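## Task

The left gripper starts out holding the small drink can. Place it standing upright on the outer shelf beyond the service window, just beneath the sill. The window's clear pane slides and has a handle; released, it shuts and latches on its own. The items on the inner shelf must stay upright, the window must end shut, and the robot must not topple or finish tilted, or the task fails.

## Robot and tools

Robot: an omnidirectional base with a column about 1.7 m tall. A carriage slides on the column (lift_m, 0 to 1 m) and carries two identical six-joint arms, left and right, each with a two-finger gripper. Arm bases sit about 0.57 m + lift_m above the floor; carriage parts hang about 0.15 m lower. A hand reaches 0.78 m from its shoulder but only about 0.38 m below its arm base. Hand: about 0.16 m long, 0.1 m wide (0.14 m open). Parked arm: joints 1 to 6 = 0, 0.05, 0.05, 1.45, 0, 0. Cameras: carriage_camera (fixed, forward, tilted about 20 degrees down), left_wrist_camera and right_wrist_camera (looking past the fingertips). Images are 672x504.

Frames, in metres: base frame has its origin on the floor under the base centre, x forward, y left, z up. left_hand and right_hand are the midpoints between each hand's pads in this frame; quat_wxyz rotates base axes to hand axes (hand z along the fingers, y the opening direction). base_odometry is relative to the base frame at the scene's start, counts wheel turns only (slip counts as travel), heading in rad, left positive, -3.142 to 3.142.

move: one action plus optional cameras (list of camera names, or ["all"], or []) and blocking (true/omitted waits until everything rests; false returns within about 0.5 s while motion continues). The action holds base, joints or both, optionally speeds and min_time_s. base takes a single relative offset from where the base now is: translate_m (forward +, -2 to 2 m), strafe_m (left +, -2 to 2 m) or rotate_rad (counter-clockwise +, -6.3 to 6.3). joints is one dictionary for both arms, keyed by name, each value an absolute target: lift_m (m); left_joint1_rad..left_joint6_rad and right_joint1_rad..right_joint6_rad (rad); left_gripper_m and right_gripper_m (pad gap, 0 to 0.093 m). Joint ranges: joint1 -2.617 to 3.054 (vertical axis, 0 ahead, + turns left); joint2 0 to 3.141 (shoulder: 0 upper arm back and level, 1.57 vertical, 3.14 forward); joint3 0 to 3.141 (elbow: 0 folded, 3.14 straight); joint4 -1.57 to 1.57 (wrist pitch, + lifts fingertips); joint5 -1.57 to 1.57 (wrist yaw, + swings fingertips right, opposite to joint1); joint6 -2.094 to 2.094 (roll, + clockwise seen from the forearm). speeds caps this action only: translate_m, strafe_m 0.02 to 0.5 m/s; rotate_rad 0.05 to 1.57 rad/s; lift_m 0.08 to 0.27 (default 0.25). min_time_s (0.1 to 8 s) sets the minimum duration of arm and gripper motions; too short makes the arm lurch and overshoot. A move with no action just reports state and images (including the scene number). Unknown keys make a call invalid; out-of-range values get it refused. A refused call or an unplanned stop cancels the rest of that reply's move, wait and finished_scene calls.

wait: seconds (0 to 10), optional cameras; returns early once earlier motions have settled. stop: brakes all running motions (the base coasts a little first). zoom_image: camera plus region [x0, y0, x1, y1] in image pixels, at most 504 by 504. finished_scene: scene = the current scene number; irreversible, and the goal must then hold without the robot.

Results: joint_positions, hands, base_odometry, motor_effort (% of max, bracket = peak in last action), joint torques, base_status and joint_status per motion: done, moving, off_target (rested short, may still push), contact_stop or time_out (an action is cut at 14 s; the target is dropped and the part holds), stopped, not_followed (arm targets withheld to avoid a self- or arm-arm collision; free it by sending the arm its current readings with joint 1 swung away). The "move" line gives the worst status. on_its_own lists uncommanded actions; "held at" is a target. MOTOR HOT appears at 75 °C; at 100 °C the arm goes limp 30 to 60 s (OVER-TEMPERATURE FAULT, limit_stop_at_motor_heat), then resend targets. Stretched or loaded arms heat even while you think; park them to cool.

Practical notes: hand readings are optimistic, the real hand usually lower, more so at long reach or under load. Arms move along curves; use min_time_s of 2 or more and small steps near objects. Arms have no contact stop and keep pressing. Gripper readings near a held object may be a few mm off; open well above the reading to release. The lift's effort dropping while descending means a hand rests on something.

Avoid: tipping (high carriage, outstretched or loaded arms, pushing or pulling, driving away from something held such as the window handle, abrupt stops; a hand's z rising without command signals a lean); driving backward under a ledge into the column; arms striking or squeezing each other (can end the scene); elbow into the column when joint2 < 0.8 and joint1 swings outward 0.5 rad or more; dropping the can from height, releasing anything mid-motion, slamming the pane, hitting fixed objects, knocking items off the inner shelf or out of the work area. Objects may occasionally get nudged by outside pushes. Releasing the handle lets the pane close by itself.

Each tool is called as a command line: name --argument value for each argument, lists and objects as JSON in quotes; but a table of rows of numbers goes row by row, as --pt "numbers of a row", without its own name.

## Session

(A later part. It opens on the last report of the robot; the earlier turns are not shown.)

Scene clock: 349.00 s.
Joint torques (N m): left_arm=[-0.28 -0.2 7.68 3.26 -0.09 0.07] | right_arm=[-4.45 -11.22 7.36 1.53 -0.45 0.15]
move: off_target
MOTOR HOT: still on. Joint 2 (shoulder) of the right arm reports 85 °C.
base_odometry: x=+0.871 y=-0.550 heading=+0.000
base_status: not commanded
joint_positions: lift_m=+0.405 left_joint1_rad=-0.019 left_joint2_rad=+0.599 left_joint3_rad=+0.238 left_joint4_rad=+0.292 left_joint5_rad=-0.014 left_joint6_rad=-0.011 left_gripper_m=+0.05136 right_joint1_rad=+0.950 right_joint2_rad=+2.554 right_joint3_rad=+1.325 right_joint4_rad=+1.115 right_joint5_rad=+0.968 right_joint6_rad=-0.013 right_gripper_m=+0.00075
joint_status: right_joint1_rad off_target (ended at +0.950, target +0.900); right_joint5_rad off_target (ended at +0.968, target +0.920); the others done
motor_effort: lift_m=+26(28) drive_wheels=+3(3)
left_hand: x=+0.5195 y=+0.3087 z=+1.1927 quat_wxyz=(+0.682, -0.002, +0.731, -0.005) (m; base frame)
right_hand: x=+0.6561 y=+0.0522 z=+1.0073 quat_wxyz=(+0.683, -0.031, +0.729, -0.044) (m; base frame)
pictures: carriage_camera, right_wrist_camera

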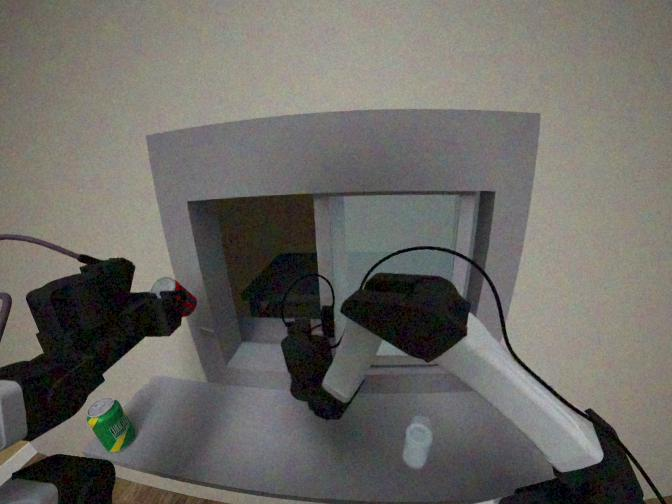

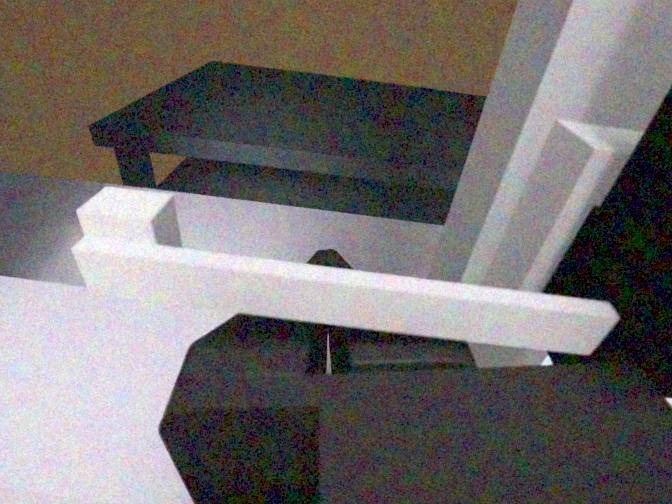

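move --joints '{"left_joint1_rad": -0.295, "left_joint2_rad": 1.311, "left_joint3_rad": 0.754, "left_joint4_rad": -0.183, "left_joint5_rad": 0, "left_joint6_rad": 0}' --min_time_s 1.5 --cameras '["all"]'

zoom_image --camera "carriage_camera" --region '[120, 170, 400, 430]'

Scene clock: 363.50 s.
Joint torques (N m): left_arm=[-0.77 -3.64 9.13 2.57 0.06 0.19] | right_arm=[-4.46 -11.22 7.36 1.51 -0.43 0.14]
move: done
MOTOR HOT: still on. Joint 2 (shoulder) of the right arm reports 79 °C.
base_odometry: x=+0.871 y=-0.550 heading=+0.000
base_status: not commanded
joint_positions: lift_m=+0.405 left_joint1_rad=-0.289 left_joint2_rad=+1.308 left_joint3_rad=+0.718 left_joint4_rad=-0.215 left_joint5_rad=-0.014 left_joint6_rad=-0.011 left_gripper_m=+0.05136 right_joint1_rad=+0.951 right_joint2_rad=+2.554 right_joint3_rad=+1.325 right_joint4_rad=+1.115 right_joint5_rad=+0.966 right_joint6_rad=-0.013 right_gripper_m=+0.00075
joint_status: all done
motor_effort: lift_m=+27(29) drive_wheels=+2(3)
left_hand: x=+0.5658 y=+0.2116 z=+1.0808 quat_wxyz=(+0.370, +0.126, +0.919, -0.050) (m; base frame)
right_hand: x=+0.6560 y=+0.0526 z=+1.0071 quat_wxyz=(+0.682, -0.032, +0.729, -0.043) (m; base frame)
pictures: carriage_camera, left_wrist_camera, right_wrist_camera

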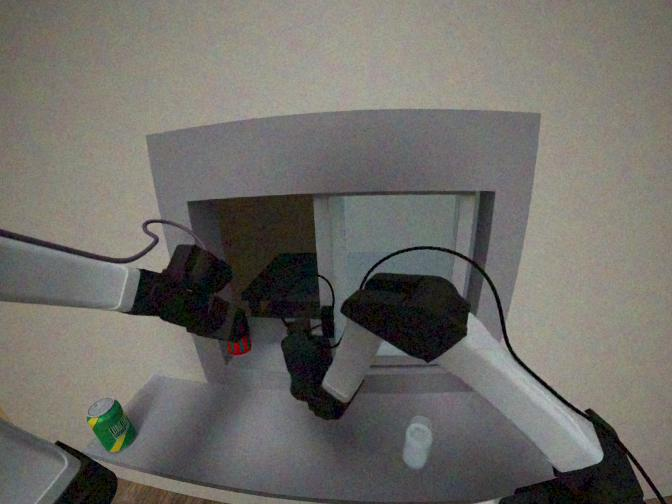

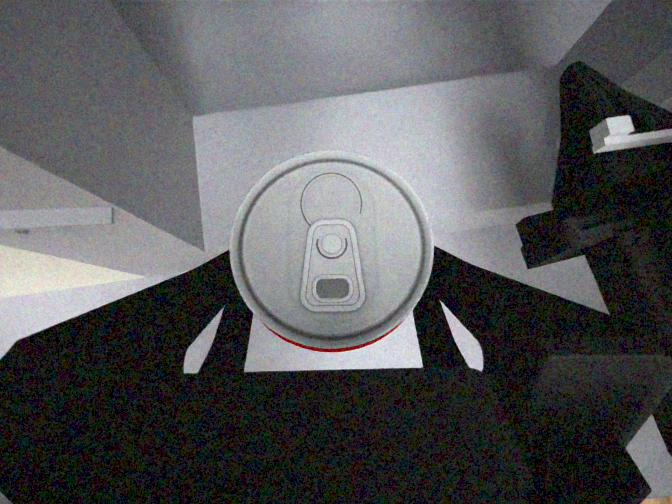

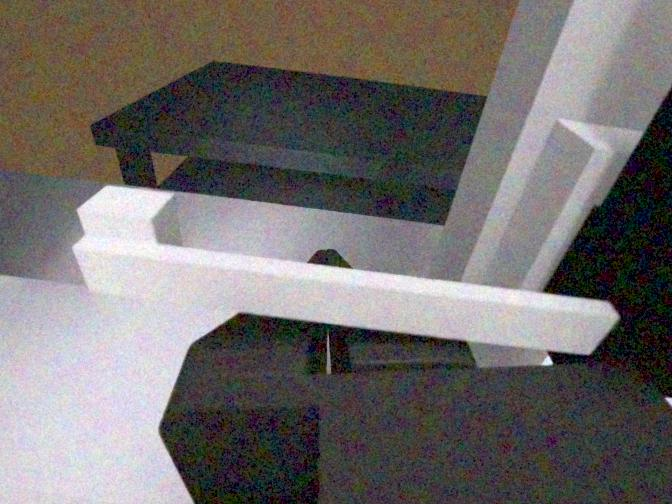

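Scaled by 1.800 from the camera's 672x504 image, which has a finer 960x720 frame.

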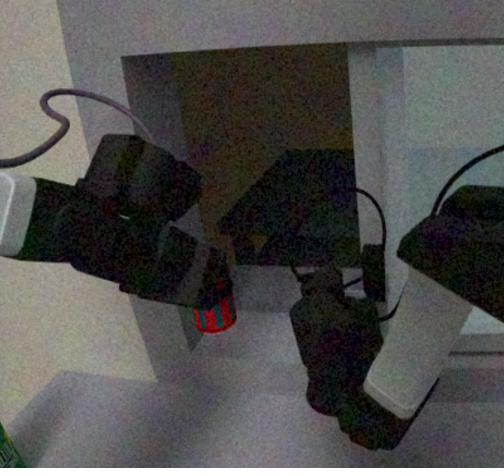

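move --joints '{"left_joint1_rad": -0.165, "left_joint2_rad": 2.331, "left_joint3_rad": 1.84, "left_joint4_rad": -0.21}' --min_time_s 3 --cameras '["all"]'

zoom_image --camera "carriage_camera" --region '[120, 170, 400, 430]'

Scene clock: 370.30 s.
Joint torques (N m): left_arm=[0.54 -10.47 9.22 2.6 0.04 0.18] | right_arm=[-4.52 -11.21 7.36 1.53 -0.42 0.14]
move: done
MOTOR HOT: still on. Joint 2 (shoulder) of the right arm reports 77 °C.
base_odometry: x=+0.871 y=-0.550 heading=+0.000
base_status: not commanded
joint_positions: lift_m=+0.405 left_joint1_rad=-0.171 left_joint2_rad=+2.326 left_joint3_rad=+1.804 left_joint4_rad=-0.245 left_joint5_rad=-0.013 left_joint6_rad=-0.011 left_gripper_m=+0.05136 right_joint1_rad=+0.951 right_joint2_rad=+2.554 right_joint3_rad=+1.325 right_joint4_rad=+1.113 right_joint5_rad=+0.965 right_joint6_rad=-0.013 right_gripper_m=+0.00075
joint_status: all done
motor_effort: lift_m=+26(29) drive_wheels=+2(2)
left_hand: x=+0.8329 y=+0.2080 z=+1.0414 quat_wxyz=(+0.390, +0.071, +0.917, -0.030) (m; base frame)
right_hand: x=+0.6558 y=+0.0530 z=+1.0069 quat_wxyz=(+0.682, -0.033, +0.729, -0.043) (m; base frame)
pictures: carriage_camera, left_wrist_camera, right_wrist_camera

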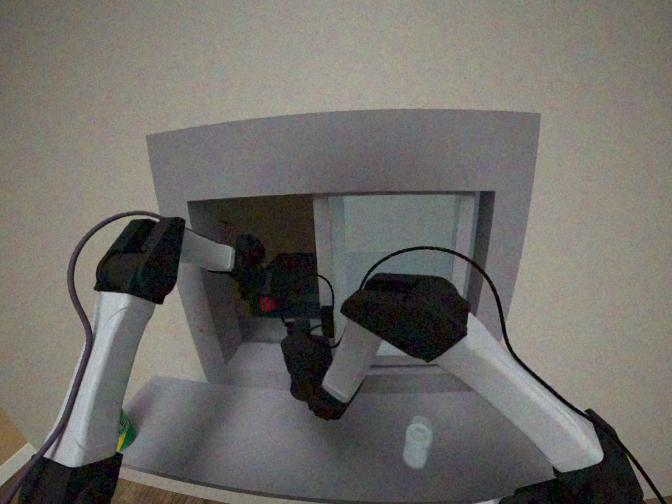

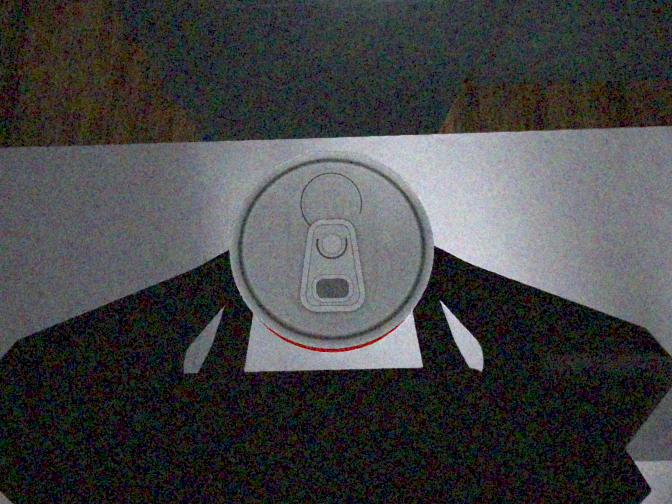

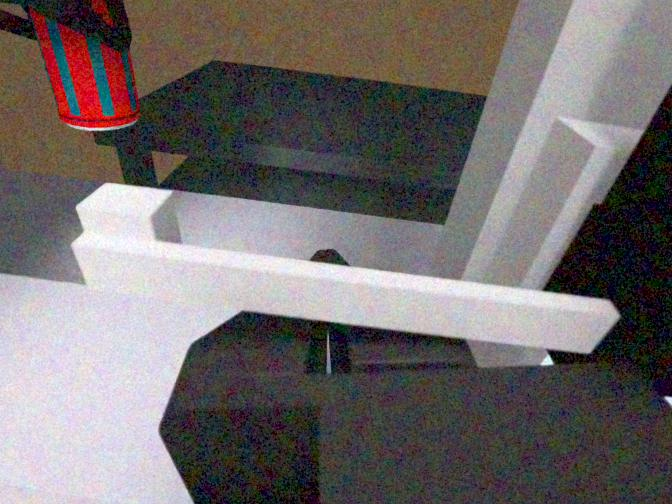

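Scaled by 1.800 from the camera's 672x504 image, which has a finer 960x720 frame.

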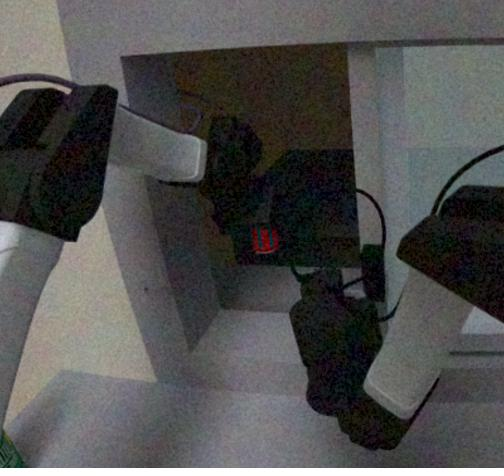

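move --joints '{"left_joint1_rad": -0.165, "left_joint2_rad": 2.433, "left_joint3_rad": 1.735, "left_joint4_rad": 0.027}' --min_time_s 1.5 --cameras '["all"]'

zoom_image --camera "carriage_camera" --region '[200, 240, 340, 370]'

Scene clock: 380.27 s.
Joint torques (N m): left_arm=[0.46 -10.56 6.04 2.85 0.07 0.18] | right_arm=[-4.52 -11.22 7.35 1.53 -0.42 0.15]
move: off_target
MOTOR HOT: still on. Joint 2 (shoulder) of the right arm reports 75 °C.
base_odometry: x=+0.871 y=-0.550 heading=+0.000
base_status: not commanded
joint_positions: lift_m=+0.405 left_joint1_rad=-0.171 left_joint2_rad=+2.427 left_joint3_rad=+1.731 left_joint4_rad=-0.026 left_joint5_rad=-0.013 left_joint6_rad=-0.011 left_gripper_m=+0.05136 right_joint1_rad=+0.951 right_joint2_rad=+2.554 right_joint3_rad=+1.325 right_joint4_rad=+1.113 right_joint5_rad=+0.965 right_joint6_rad=-0.013 right_gripper_m=+0.00075
joint_status: left_joint4_rad off_target (ended at -0.026, target +0.027); the others done
motor_effort: lift_m=+26(30) drive_wheels=+2(2)
left_hand: x=+0.8429 y=+0.2062 z=+0.9891 quat_wxyz=(+0.411, +0.070, +0.909, -0.032) (m; base frame)
right_hand: x=+0.6558 y=+0.0530 z=+1.0069 quat_wxyz=(+0.682, -0.033, +0.729, -0.043) (m; base frame)
pictures: carriage_camera, left_wrist_camera, right_wrist_camera

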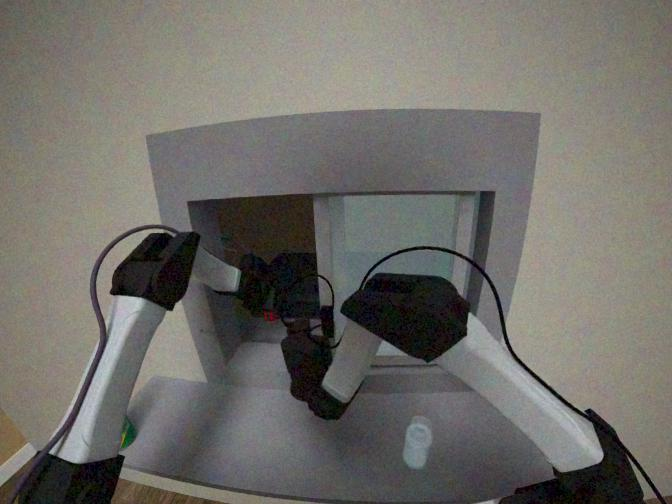

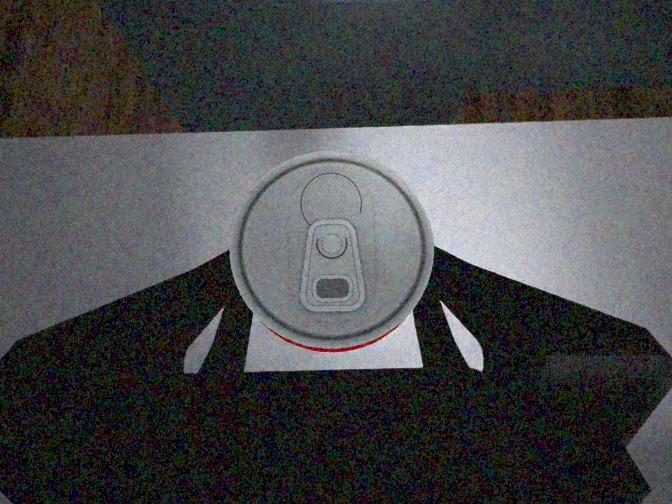

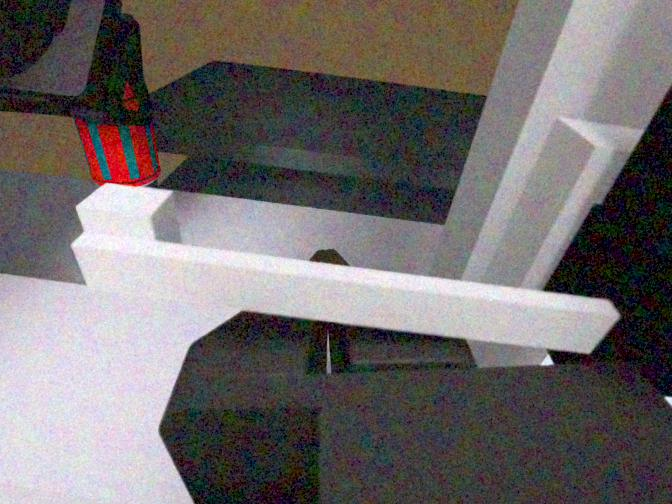

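Scaled by 3.600 from the camera's 672x504 image, which has a finer 960x720 frame.

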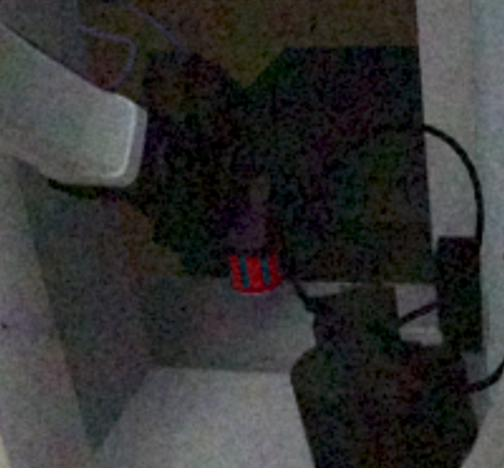

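move --joints '{"left_joint1_rad": -0.165, "left_joint2_rad": 2.509, "left_joint3_rad": 1.69, "left_joint4_rad": 0.119}' --min_time_s 1.5 --cameras '["right_wrist_camera", "carriage_camera"]'

zoom_image --camera "carriage_camera" --region '[200, 240, 340, 370]'

Scene clock: 385.70 s.
Joint torques (N m): left_arm=[0.54 -10.71 5.87 2.84 0.05 0.19] | right_arm=[-4.52 -11.22 7.34 1.52 -0.42 0.14]
move: off_target
MOTOR HOT: still on. Joint 2 (shoulder) of the right arm reports 75 °C.
base_odometry: x=+0.871 y=-0.550 heading=+0.000
base_status: not commanded
joint_positions: lift_m=+0.405 left_joint1_rad=-0.171 left_joint2_rad=+2.504 left_joint3_rad=+1.686 left_joint4_rad=+0.067 left_joint5_rad=-0.013 left_joint6_rad=-0.011 left_gripper_m=+0.05136 right_joint1_rad=+0.951 right_joint2_rad=+2.554 right_joint3_rad=+1.325 right_joint4_rad=+1.113 right_joint5_rad=+0.965 right_joint6_rad=-0.013 right_gripper_m=+0.00075
joint_status: left_joint4_rad off_target (ended at +0.067, target +0.119); the others done
motor_effort: lift_m=+26(28) drive_wheels=+2(2)
left_hand: x=+0.8359 y=+0.2074 z=+0.9418 quat_wxyz=(+0.398, +0.071, +0.914, -0.031) (m; base frame)
right_hand: x=+0.6558 y=+0.0530 z=+1.0069 quat_wxyz=(+0.682, -0.033, +0.729, -0.043) (m; base frame)
pictures: carriage_camera, right_wrist_camera

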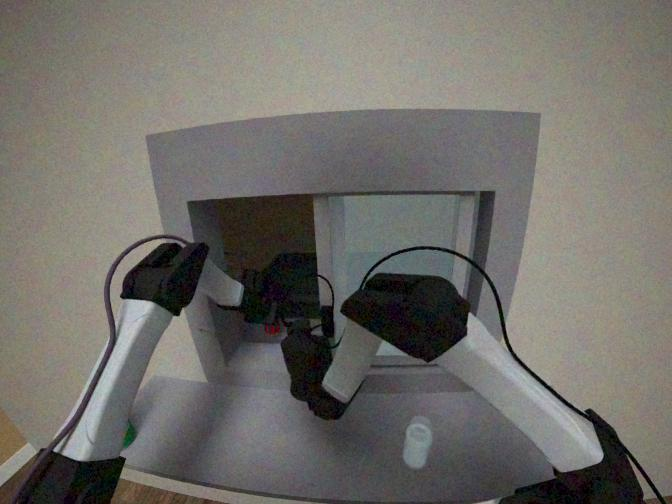

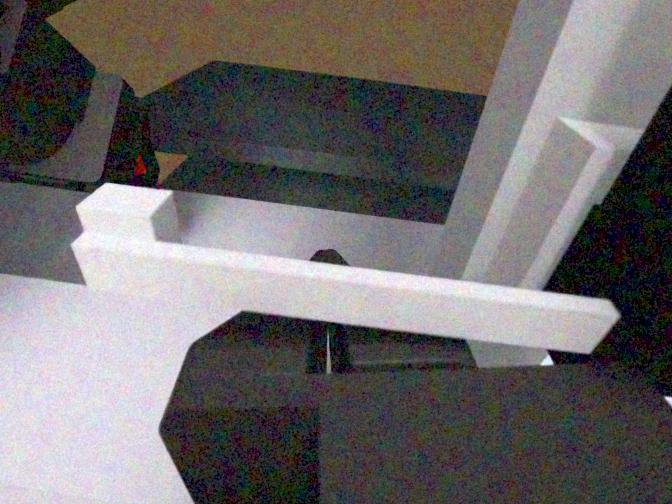

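Scaled by 3.600 from the camera's 672x504 image, which has a finer 960x720 frame.

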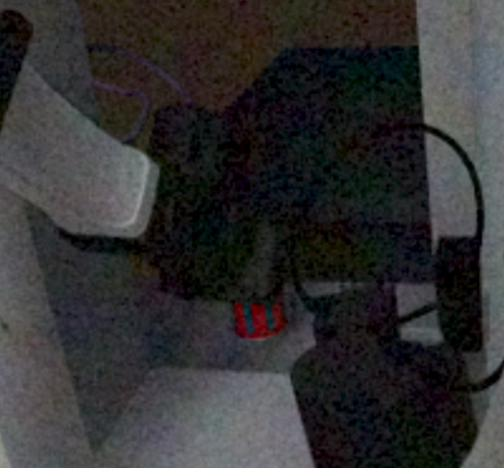

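move --joints '{"left_joint1_rad": -0.165, "left_joint2_rad": 2.555, "left_joint3_rad": 1.689, "left_joint4_rad": 0.166}' --min_time_s 1.2 --cameras '["left_wrist_camera", "carriage_camera"]'

zoom_image --camera "carriage_camera" --region '[200, 240, 340, 370]'

Scene clock: 393.57 s.
Joint torques (N m): left_arm=[0.47 -10.84 5.61 2.82 0.06 0.19] | right_arm=[-4.53 -11.22 7.36 1.52 -0.42 0.15]
move: off_target
MOTOR HOT: still on. Joint 2 (shoulder) of the right arm reports 74 °C.
base_odometry: x=+0.871 y=-0.550 heading=+0.000
base_status: not commanded
joint_positions: lift_m=+0.405 left_joint1_rad=-0.171 left_joint2_rad=+2.549 left_joint3_rad=+1.686 left_joint4_rad=+0.115 left_joint5_rad=-0.013 left_joint6_rad=-0.011 left_gripper_m=+0.05136 right_joint1_rad=+0.951 right_joint2_rad=+2.554 right_joint3_rad=+1.325 right_joint4_rad=+1.113 right_joint5_rad=+0.965 right_joint6_rad=-0.013 right_gripper_m=+0.00075
joint_status: left_joint4_rad off_target (ended at +0.115, target +0.166); the others done
motor_effort: lift_m=+25(27) drive_wheels=+2(2)
left_hand: x=+0.8367 y=+0.2073 z=+0.9229 quat_wxyz=(+0.399, +0.071, +0.914, -0.031) (m; base frame)
right_hand: x=+0.6558 y=+0.0530 z=+1.0069 quat_wxyz=(+0.682, -0.033, +0.729, -0.043) (m; base frame)
pictures: carriage_camera, left_wrist_camera

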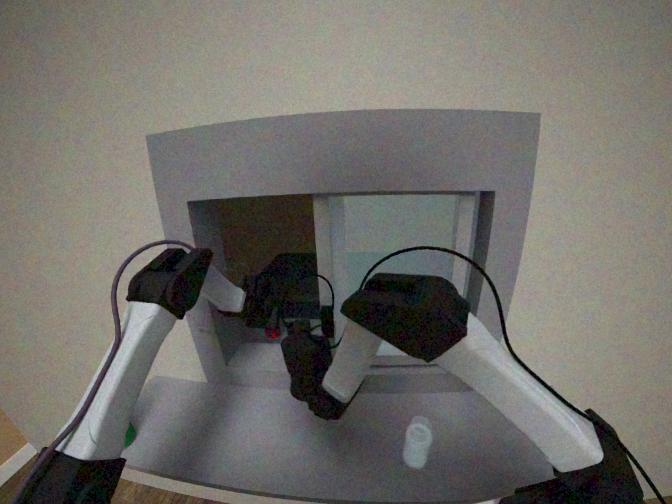

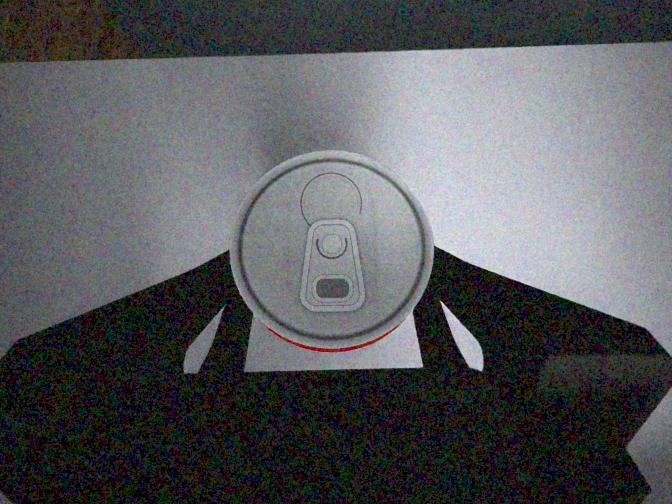

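Scaled by 3.600 from the camera's 672x504 image, which has a finer 960x720 frame.

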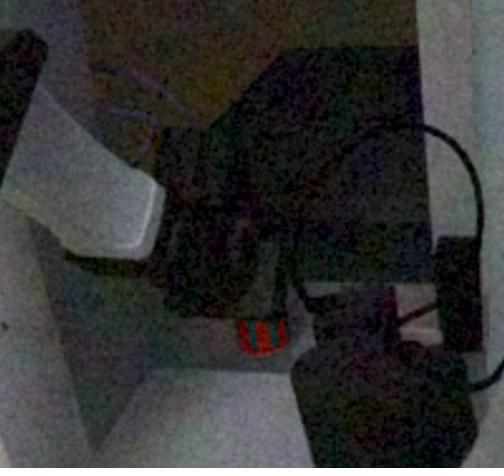

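move --joints '{"left_joint1_rad": -0.165, "left_joint2_rad": 2.590, "left_joint3_rad": 1.689, "left_joint4_rad": 0.201}' --min_time_s 1.2 --cameras '["left_wrist_camera", "carriage_camera"]'

zoom_image --camera "carriage_camera" --region '[230, 290, 320, 370]'

Scene clock: 400.90 s.
Joint torques (N m): left_arm=[0.5 -10.84 5.57 2.83 0.06 0.18] | right_arm=[-4.53 -11.22 7.36 1.53 -0.42 0.15]
move: off_target
MOTOR HOT: still on. Joint 2 (shoulder) of the right arm reports 74 °C.
base_odometry: x=+0.871 y=-0.550 heading=+0.000
base_status: not commanded
joint_positions: lift_m=+0.405 left_joint1_rad=-0.171 left_joint2_rad=+2.584 left_joint3_rad=+1.686 left_joint4_rad=+0.149 left_joint5_rad=-0.013 left_joint6_rad=-0.011 left_gripper_m=+0.05136 right_joint1_rad=+0.951 right_joint2_rad=+2.554 right_joint3_rad=+1.325 right_joint4_rad=+1.113 right_joint5_rad=+0.965 right_joint6_rad=-0.013 right_gripper_m=+0.00075
joint_status: left_joint4_rad off_target (ended at +0.150, target +0.201); the others done
motor_effort: lift_m=+26(29) drive_wheels=+2(2)
left_hand: x=+0.8364 y=+0.2074 z=+0.9080 quat_wxyz=(+0.399, +0.071, +0.914, -0.031) (m; base frame)
right_hand: x=+0.6558 y=+0.0530 z=+1.0069 quat_wxyz=(+0.682, -0.033, +0.729, -0.043) (m; base frame)
pictures: carriage_camera, left_wrist_camera

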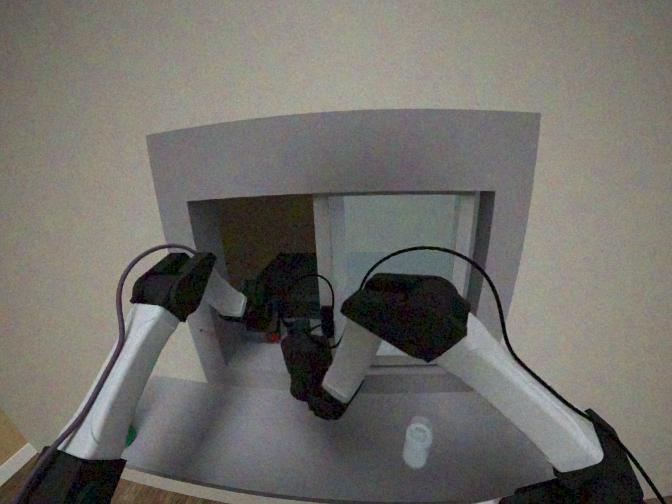

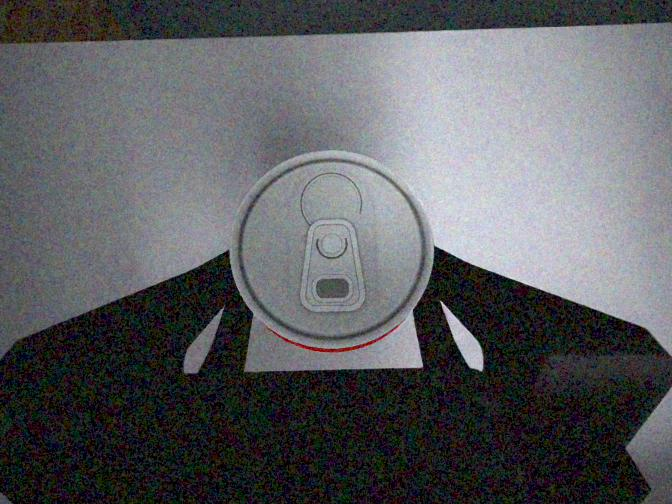

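Scaled by 5.600 from the camera's 672x504 image, which has a finer 960x720 frame.

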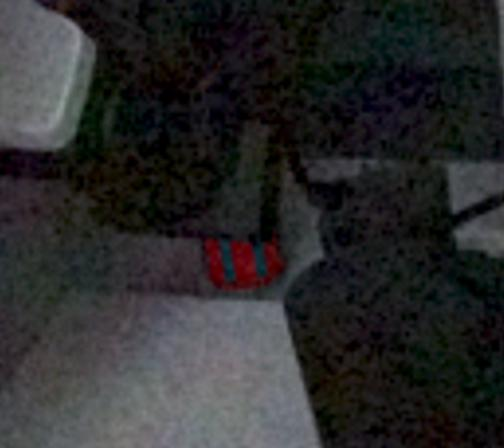

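move --joints '{"left_joint2_rad": 2.612, "left_joint4_rad": 0.223}' --min_time_s 1

move --joints '{"left_joint2_rad": 2.634, "left_joint4_rad": 0.245}' --min_time_s 1 --cameras '["left_wrist_camera", "carriage_camera"]'

zoom_image --camera "carriage_camera" --region '[230, 290, 320, 370]'

Scene clock: 408.63 s.
Joint torques (N m): left_arm=[0.51 -10.82 5.46 2.83 0.05 0.18] | right_arm=[-4.53 -11.21 7.35 1.53 -0.41 0.15]
move: off_target
MOTOR HOT: still on. Joint 2 (shoulder) of the right arm reports 73 °C.
base_odometry: x=+0.871 y=-0.550 heading=+0.000
base_status: not commanded
joint_positions: lift_m=+0.405 left_joint1_rad=-0.171 left_joint2_rad=+2.606 left_joint3_rad=+1.686 left_joint4_rad=+0.172 left_joint5_rad=-0.013 left_joint6_rad=-0.011 left_gripper_m=+0.05136 right_joint1_rad=+0.951 right_joint2_rad=+2.554 right_joint3_rad=+1.325 right_joint4_rad=+1.113 right_joint5_rad=+0.965 right_joint6_rad=-0.013 right_gripper_m=+0.00075
joint_status: left_joint4_rad off_target (ended at +0.172, target +0.223); the others done
motor_effort: lift_m=+23(29) drive_wheels=+2(2)
left_hand: x=+0.8361 y=+0.2074 z=+0.8989 quat_wxyz=(+0.399, +0.071, +0.914, -0.031) (m; base frame)
right_hand: x=+0.6558 y=+0.0530 z=+1.0069 quat_wxyz=(+0.682, -0.033, +0.729, -0.043) (m; base frame)
pictures: none

Scene clock: 409.93 s.
Joint torques (N m): left_arm=[0.46 -10.41 5.37 2.63 0.06 0.2] | right_arm=[-4.53 -11.22 7.36 1.53 -0.42 0.14]
move: done
MOTOR HOT: still on. Joint 2 (shoulder) of the right arm reports 73 °C.
base_odometry: x=+0.871 y=-0.550 heading=+0.000
base_status: not commanded
joint_positions: lift_m=+0.405 left_joint1_rad=-0.171 left_joint2_rad=+2.621 left_joint3_rad=+1.686 left_joint4_rad=+0.212 left_joint5_rad=-0.013 left_joint6_rad=-0.011 left_gripper_m=+0.05136 right_joint1_rad=+0.951 right_joint2_rad=+2.554 right_joint3_rad=+1.325 right_joint4_rad=+1.113 right_joint5_rad=+0.965 right_joint6_rad=-0.013 right_gripper_m=+0.00075
joint_status: all done
motor_effort: lift_m=+25(29) drive_wheels=+2(2)
left_hand: x=+0.8398 y=+0.2068 z=+0.8973 quat_wxyz=(+0.410, +0.070, +0.909, -0.032) (m; base frame)
right_hand: x=+0.6558 y=+0.0530 z=+1.0069 quat_wxyz=(+0.682, -0.033, +0.729, -0.043) (m; base frame)
pictures: carriage_camera, left_wrist_camera

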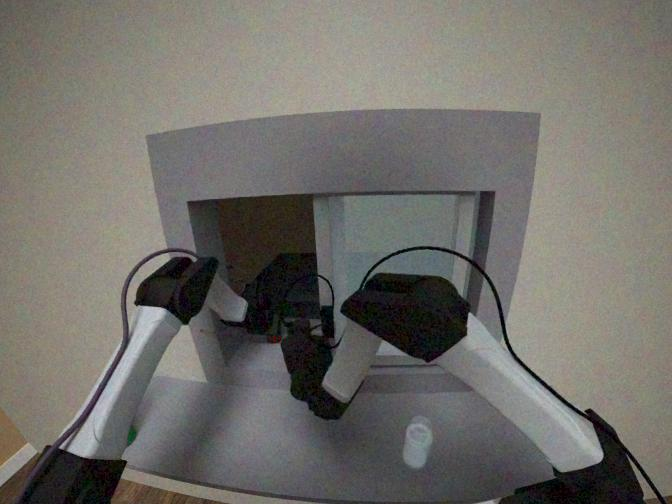

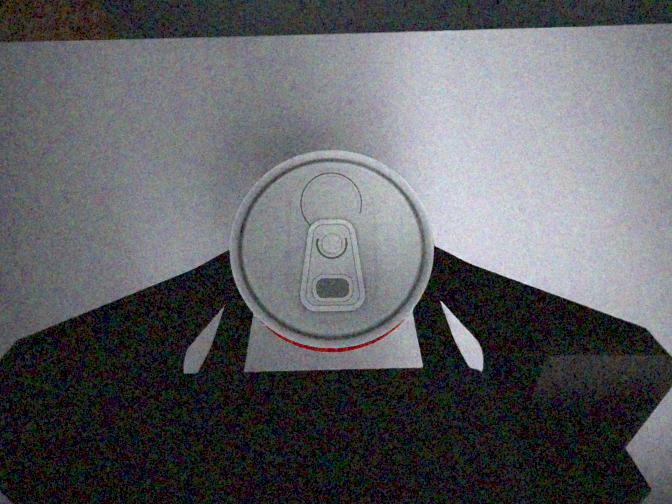

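Scaled by 5.600 from the camera's 672x504 image, which has a finer 960x720 frame.

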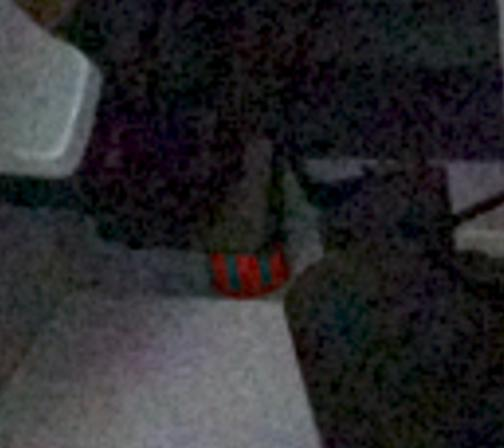

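move --joints '{"left_joint4_rad": 0.2, "left_joint2_rad": 2.628}' --min_time_s 0.6

move --joints '{"left_gripper_m": 0.075}' --min_time_s 2 --cameras '["all"]'

zoom_image --camera "carriage_camera" --region '[230, 290, 320, 370]'

Scene clock: 415.17 s.
Joint torques (N m): left_arm=[0.46 -10.88 5.39 2.17 0.07 0.19] | right_arm=[-4.53 -11.22 7.34 1.52 -0.41 0.14]
move: done
MOTOR HOT: still on. Joint 2 (shoulder) of the right arm reports 73 °C.
base_odometry: x=+0.871 y=-0.550 heading=+0.000
base_status: not commanded
joint_positions: lift_m=+0.405 left_joint1_rad=-0.171 left_joint2_rad=+2.621 left_joint3_rad=+1.686 left_joint4_rad=+0.209 left_joint5_rad=-0.013 left_joint6_rad=-0.011 left_gripper_m=+0.05136 right_joint1_rad=+0.951 right_joint2_rad=+2.554 right_joint3_rad=+1.325 right_joint4_rad=+1.113 right_joint5_rad=+0.965 right_joint6_rad=-0.013 right_gripper_m=+0.00075
joint_status: all done
motor_effort: lift_m=+24(27) drive_wheels=+2(2)
left_hand: x=+0.8394 y=+0.2068 z=+0.8968 quat_wxyz=(+0.409, +0.070, +0.909, -0.032) (m; base frame)
right_hand: x=+0.6558 y=+0.0530 z=+1.0069 quat_wxyz=(+0.682, -0.033, +0.729, -0.043) (m; base frame)
pictures: none

Scene clock: 417.47 s.
Joint torques (N m): left_arm=[0.47 -10.8 5.46 2.27 0.06 0.21] | right_arm=[-4.55 -11.22 7.35 1.53 -0.42 0.14]
move: done
MOTOR HOT: still on. Joint 2 (shoulder) of the right arm reports 73 °C.
base_odometry: x=+0.871 y=-0.550 heading=+0.000
base_status: not commanded
joint_positions: lift_m=+0.405 left_joint1_rad=-0.171 left_joint2_rad=+2.621 left_joint3_rad=+1.686 left_joint4_rad=+0.200 left_joint5_rad=-0.013 left_joint6_rad=-0.011 left_gripper_m=+0.07494 right_joint1_rad=+0.951 right_joint2_rad=+2.554 right_joint3_rad=+1.325 right_joint4_rad=+1.113 right_joint5_rad=+0.965 right_joint6_rad=-0.013 right_gripper_m=+0.00075
joint_status: all done
motor_effort: lift_m=+26(28) drive_wheels=+2(2)
left_hand: x=+0.8379 y=+0.2071 z=+0.8951 quat_wxyz=(+0.405, +0.071, +0.911, -0.031) (m; base frame)
right_hand: x=+0.6558 y=+0.0530 z=+1.0069 quat_wxyz=(+0.682, -0.033, +0.729, -0.043) (m; base frame)
pictures: carriage_camera, left_wrist_camera, right_wrist_camera

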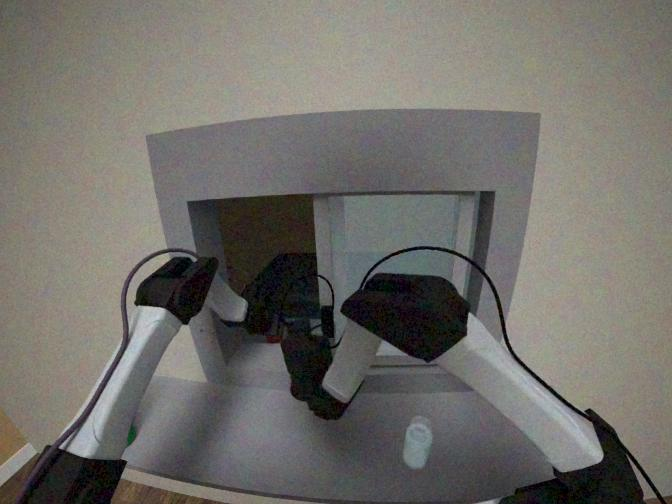

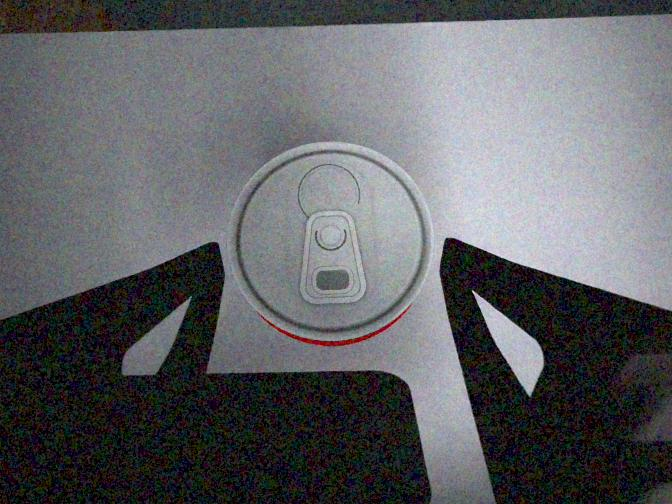

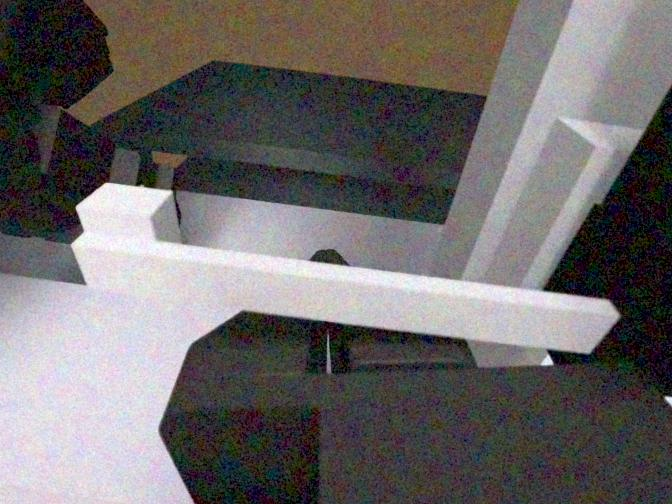

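Scaled by 5.600 from the camera's 672x504 image, which has a finer 960x720 frame.

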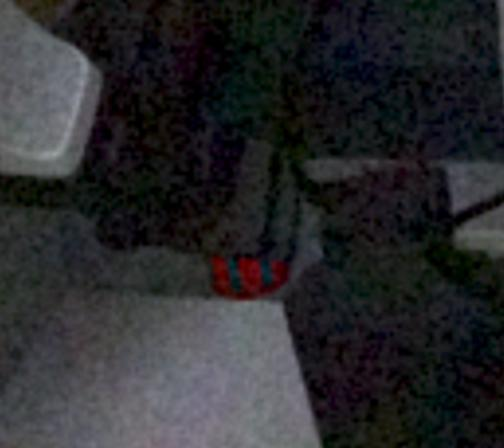

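move --joints '{"left_gripper_m": 0.093}' --min_time_s 0.8

move --joints '{"left_joint2_rad": 2.207, "left_joint3_rad": 1.235, "left_joint4_rad": 0.272}' --min_time_s 2.5 --cameras '["left_wrist_camera", "carriage_camera"]'

Scene clock: 428.90 s.
Joint torques (N m): left_arm=[0.5 -10.91 5.41 2.25 0.08 0.2] | right_arm=[-4.55 -11.25 7.35 1.53 -0.41 0.14]
move: done
MOTOR HOT: still on. Joint 2 (shoulder) of the right arm reports 73 °C.
base_odometry: x=+0.871 y=-0.550 heading=+0.000
base_status: not commanded
joint_positions: lift_m=+0.405 left_joint1_rad=-0.171 left_joint2_rad=+2.621 left_joint3_rad=+1.686 left_joint4_rad=+0.200 left_joint5_rad=-0.013 left_joint6_rad=-0.011 left_gripper_m=+0.09291 right_joint1_rad=+0.951 right_joint2_rad=+2.554 right_joint3_rad=+1.325 right_joint4_rad=+1.113 right_joint5_rad=+0.965 right_joint6_rad=-0.013 right_gripper_m=+0.00075
joint_status: all done
motor_effort: lift_m=+25(28) drive_wheels=+2(2)
left_hand: x=+0.8378 y=+0.2071 z=+0.8950 quat_wxyz=(+0.405, +0.071, +0.911, -0.031) (m; base frame)
right_hand: x=+0.6558 y=+0.0530 z=+1.0069 quat_wxyz=(+0.682, -0.033, +0.729, -0.043) (m; base frame)
pictures: none

Scene clock: 431.70 s.
Joint torques (N m): left_arm=[0.99 -13.26 4.42 2.24 -0.44 0.05] | right_arm=[-4.56 -11.22 7.38 1.53 -0.39 0.15]
move: done
MOTOR HOT: still on. Joint 2 (shoulder) of the right arm reports 73 °C.
base_odometry: x=+0.871 y=-0.550 heading=+0.000
base_status: not commanded
joint_positions: lift_m=+0.405 left_joint1_rad=-0.177 left_joint2_rad=+2.255 left_joint3_rad=+1.240 left_joint4_rad=+0.274 left_joint5_rad=+0.032 left_joint6_rad=+0.003 left_gripper_m=+0.09292 right_joint1_rad=+0.952 right_joint2_rad=+2.554 right_joint3_rad=+1.325 right_joint4_rad=+1.113 right_joint5_rad=+0.963 right_joint6_rad=-0.013 right_gripper_m=+0.00075
joint_status: all done
motor_effort: lift_m=+26(29) drive_wheels=+2(2)
left_hand: x=+0.7602 y=+0.2094 z=+0.9521 quat_wxyz=(+0.400, +0.089, +0.911, -0.050) (m; base frame)
right_hand: x=+0.6557 y=+0.0536 z=+1.0069 quat_wxyz=(+0.682, -0.034, +0.729, -0.042) (m; base frame)
pictures: carriage_camera, left_wrist_camera

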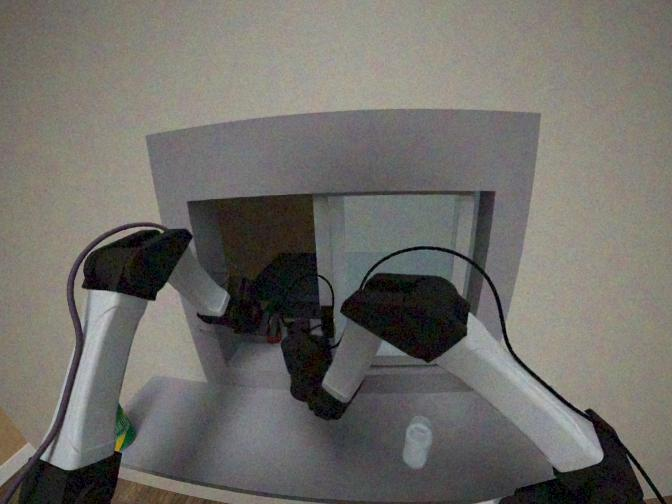

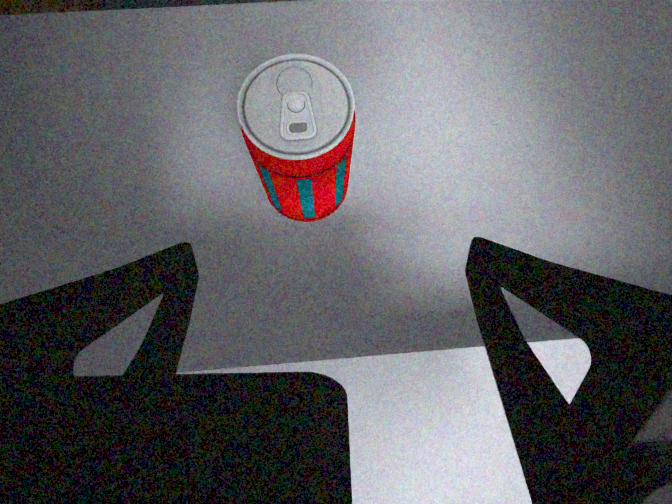

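move --joints '{"left_joint1_rad": -0.165, "left_joint2_rad": 2.109, "left_joint3_rad": 1.355, "left_joint4_rad": 0.054, "left_joint5_rad": 0.0}' --min_time_s 1.5

move --joints '{"left_joint1_rad": -0.2, "left_joint2_rad": 1.311, "left_joint3_rad": 0.754, "left_joint4_rad": -0.1}' --min_time_s 2.5 --cameras '["left_wrist_camera", "carriage_camera"]'

Scene clock: 440.57 s.
Joint torques (N m): left_arm=[1.06 -13.22 7.53 2.16 -0.46 0.05] | right_arm=[-4.56 -11.22 7.36 1.53 -0.39 0.14]
move: off_target
MOTOR HOT: still on. Joint 2 (shoulder) of the right arm reports 73 °C.
base_odometry: x=+0.871 y=-0.550 heading=+0.000
base_status: not commanded
joint_positions: lift_m=+0.405 left_joint1_rad=-0.177 left_joint2_rad=+2.157 left_joint3_rad=+1.331 left_joint4_rad=+0.059 left_joint5_rad=+0.033 left_joint6_rad=+0.000 left_gripper_m=+0.09292 right_joint1_rad=+0.952 right_joint2_rad=+2.554 right_joint3_rad=+1.325 right_joint4_rad=+1.113 right_joint5_rad=+0.963 right_joint6_rad=-0.013 right_gripper_m=+0.00075
joint_status: left_joint5_rad off_target (ended at +0.033, target +0.000); the others done
motor_effort: lift_m=+27(29) drive_wheels=+2(2)
left_hand: x=+0.7648 y=+0.2085 z=+0.9997 quat_wxyz=(+0.388, +0.088, +0.916, -0.050) (m; base frame)
right_hand: x=+0.6557 y=+0.0536 z=+1.0069 quat_wxyz=(+0.682, -0.034, +0.729, -0.042) (m; base frame)
pictures: none

Scene clock: 443.37 s.
Joint torques (N m): left_arm=[-1.02 -5.87 5.76 2.33 -0.3 0.07] | right_arm=[-4.55 -11.21 7.34 1.53 -0.38 0.14]
move: done
MOTOR HOT: still on. Joint 2 (shoulder) of the right arm reports 74 °C.
base_odometry: x=+0.871 y=-0.550 heading=+0.000
base_status: not commanded
joint_positions: lift_m=+0.405 left_joint1_rad=-0.192 left_joint2_rad=+1.334 left_joint3_rad=+0.757 left_joint4_rad=-0.100 left_joint5_rad=+0.017 left_joint6_rad=+0.000 left_gripper_m=+0.09292 right_joint1_rad=+0.952 right_joint2_rad=+2.554 right_joint3_rad=+1.325 right_joint4_rad=+1.113 right_joint5_rad=+0.962 right_joint6_rad=-0.013 right_gripper_m=+0.00075
joint_status: all done
motor_effort: lift_m=+25(29) drive_wheels=+2(2)
left_hand: x=+0.6016 y=+0.2347 z=+1.1092 quat_wxyz=(+0.429, +0.090, +0.897, -0.049) (m; base frame)
right_hand: x=+0.6557 y=+0.0537 z=+1.0068 quat_wxyz=(+0.682, -0.034, +0.729, -0.042) (m; base frame)
pictures: carriage_camera, left_wrist_camera

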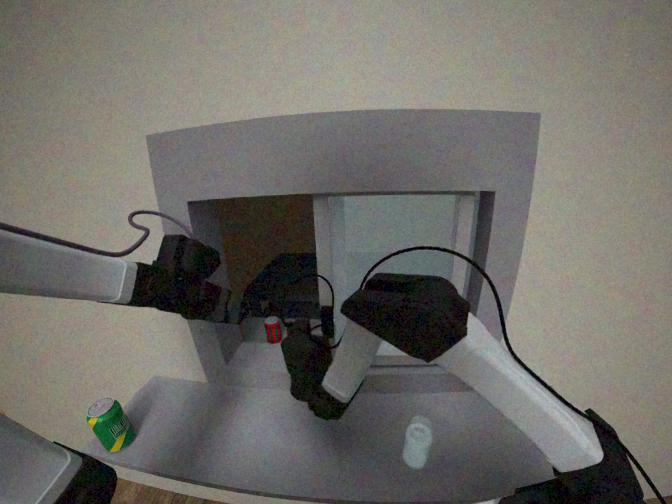

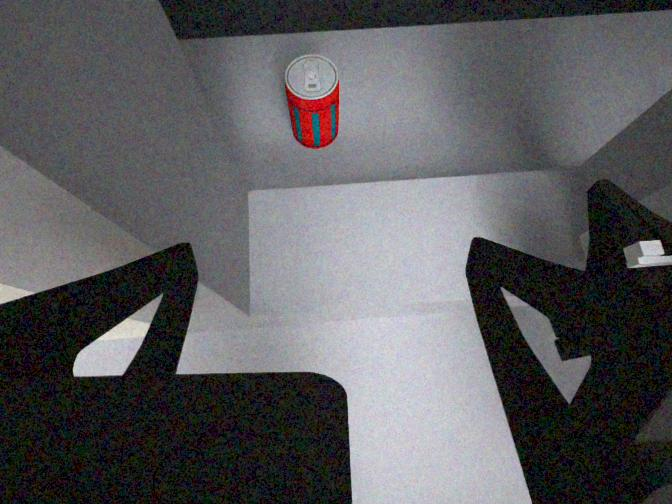

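move --joints '{"left_joint1_rad": 0.0, "left_joint2_rad": 0.6, "left_joint3_rad": 0.25, "left_joint4_rad": 0.3}' --min_time_s 2

move --base '{"strafe_m": 0.22}' --speeds '{"strafe_m": 0.1}' --cameras '["all"]'

Scene clock: 451.70 s.
Joint torques (N m): left_arm=[0.54 -0.55 6.22 2.82 -0.27 0.07] | right_arm=[-4.56 -11.23 7.35 1.54 -0.37 0.14]
move: done
MOTOR HOT: still on. Joint 2 (shoulder) of the right arm reports 74 °C.
base_odometry: x=+0.871 y=-0.550 heading=+0.000
base_status: not commanded
joint_positions: lift_m=+0.405 left_joint1_rad=-0.007 left_joint2_rad=+0.606 left_joint3_rad=+0.253 left_joint4_rad=+0.282 left_joint5_rad=+0.015 left_joint6_rad=+0.000 left_gripper_m=+0.09292 right_joint1_rad=+0.952 right_joint2_rad=+2.554 right_joint3_rad=+1.325 right_joint4_rad=+1.113 right_joint5_rad=+0.961 right_joint6_rad=-0.013 right_gripper_m=+0.00075
joint_status: all done
motor_effort: lift_m=+26(29) drive_wheels=+1(2)
left_hand: x=+0.5208 y=+0.3071 z=+1.1959 quat_wxyz=(+0.682, +0.008, +0.732, -0.008) (m; base frame)
right_hand: x=+0.6557 y=+0.0539 z=+1.0067 quat_wxyz=(+0.682, -0.035, +0.729, -0.041) (m; base frame)
pictures: none

Scene clock: 454.60 s.
Joint torques (N m): left_arm=[0.55 -0.64 6.13 2.77 -0.24 0.04] | right_arm=[-0.99 -11.3 6.22 2.01 0.2 0.12]
move: done
MOTOR HOT: still on. Joint 2 (shoulder) of the right arm reports 74 °C.
base_odometry: x=+0.871 y=-0.330 heading=+0.000
base_status: done
joint_positions: lift_m=+0.405 left_joint1_rad=-0.007 left_joint2_rad=+0.606 left_joint3_rad=+0.253 left_joint4_rad=+0.284 left_joint5_rad=+0.014 left_joint6_rad=+0.000 left_gripper_m=+0.09292 right_joint1_rad=+0.912 right_joint2_rad=+2.554 right_joint3_rad=+1.338 right_joint4_rad=+1.078 right_joint5_rad=+0.905 right_joint6_rad=-0.010 right_gripper_m=+0.00072
joint_status: not commanded
on_its_own: right_joint1_rad moved -0.040 to your old target +0.900; right_joint5_rad moved -0.056 to your old target +0.920
motor_effort: lift_m=+27(29) drive_wheels=-3(7)
left_hand: x=+0.5208 y=+0.3073 z=+1.1963 quat_wxyz=(+0.682, +0.007, +0.731, -0.007) (m; base frame)
right_hand: x=+0.6713 y=+0.0478 z=+1.0036 quat_wxyz=(+0.675, -0.045, +0.735, -0.040) (m; base frame)
pictures: carriage_camera, left_wrist_camera, right_wrist_camera

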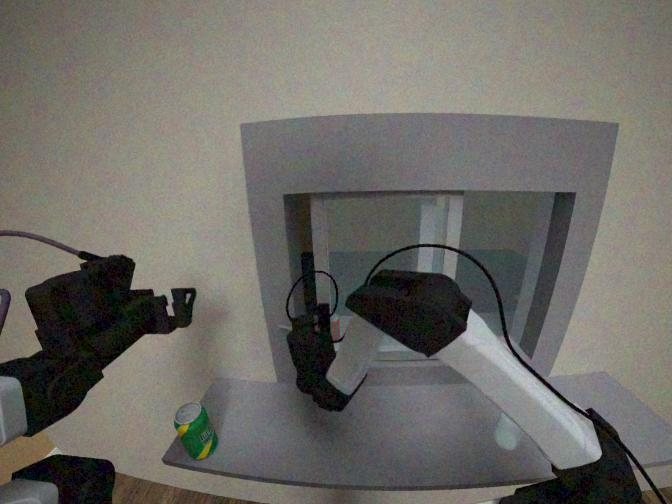

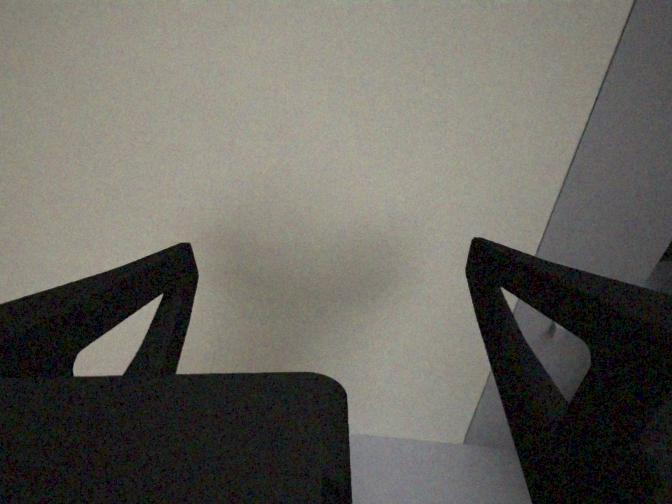

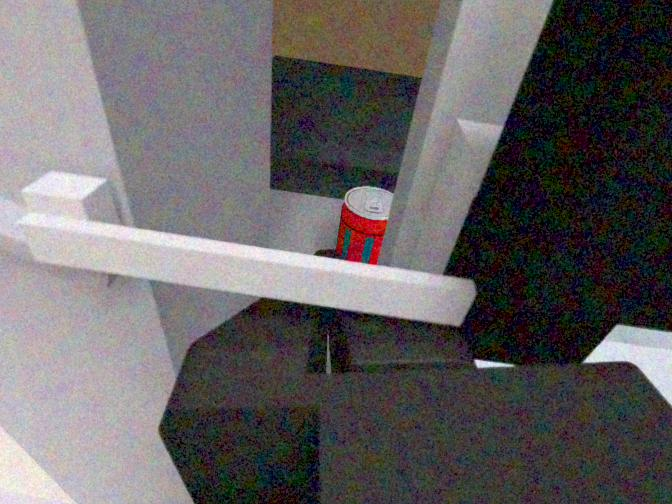

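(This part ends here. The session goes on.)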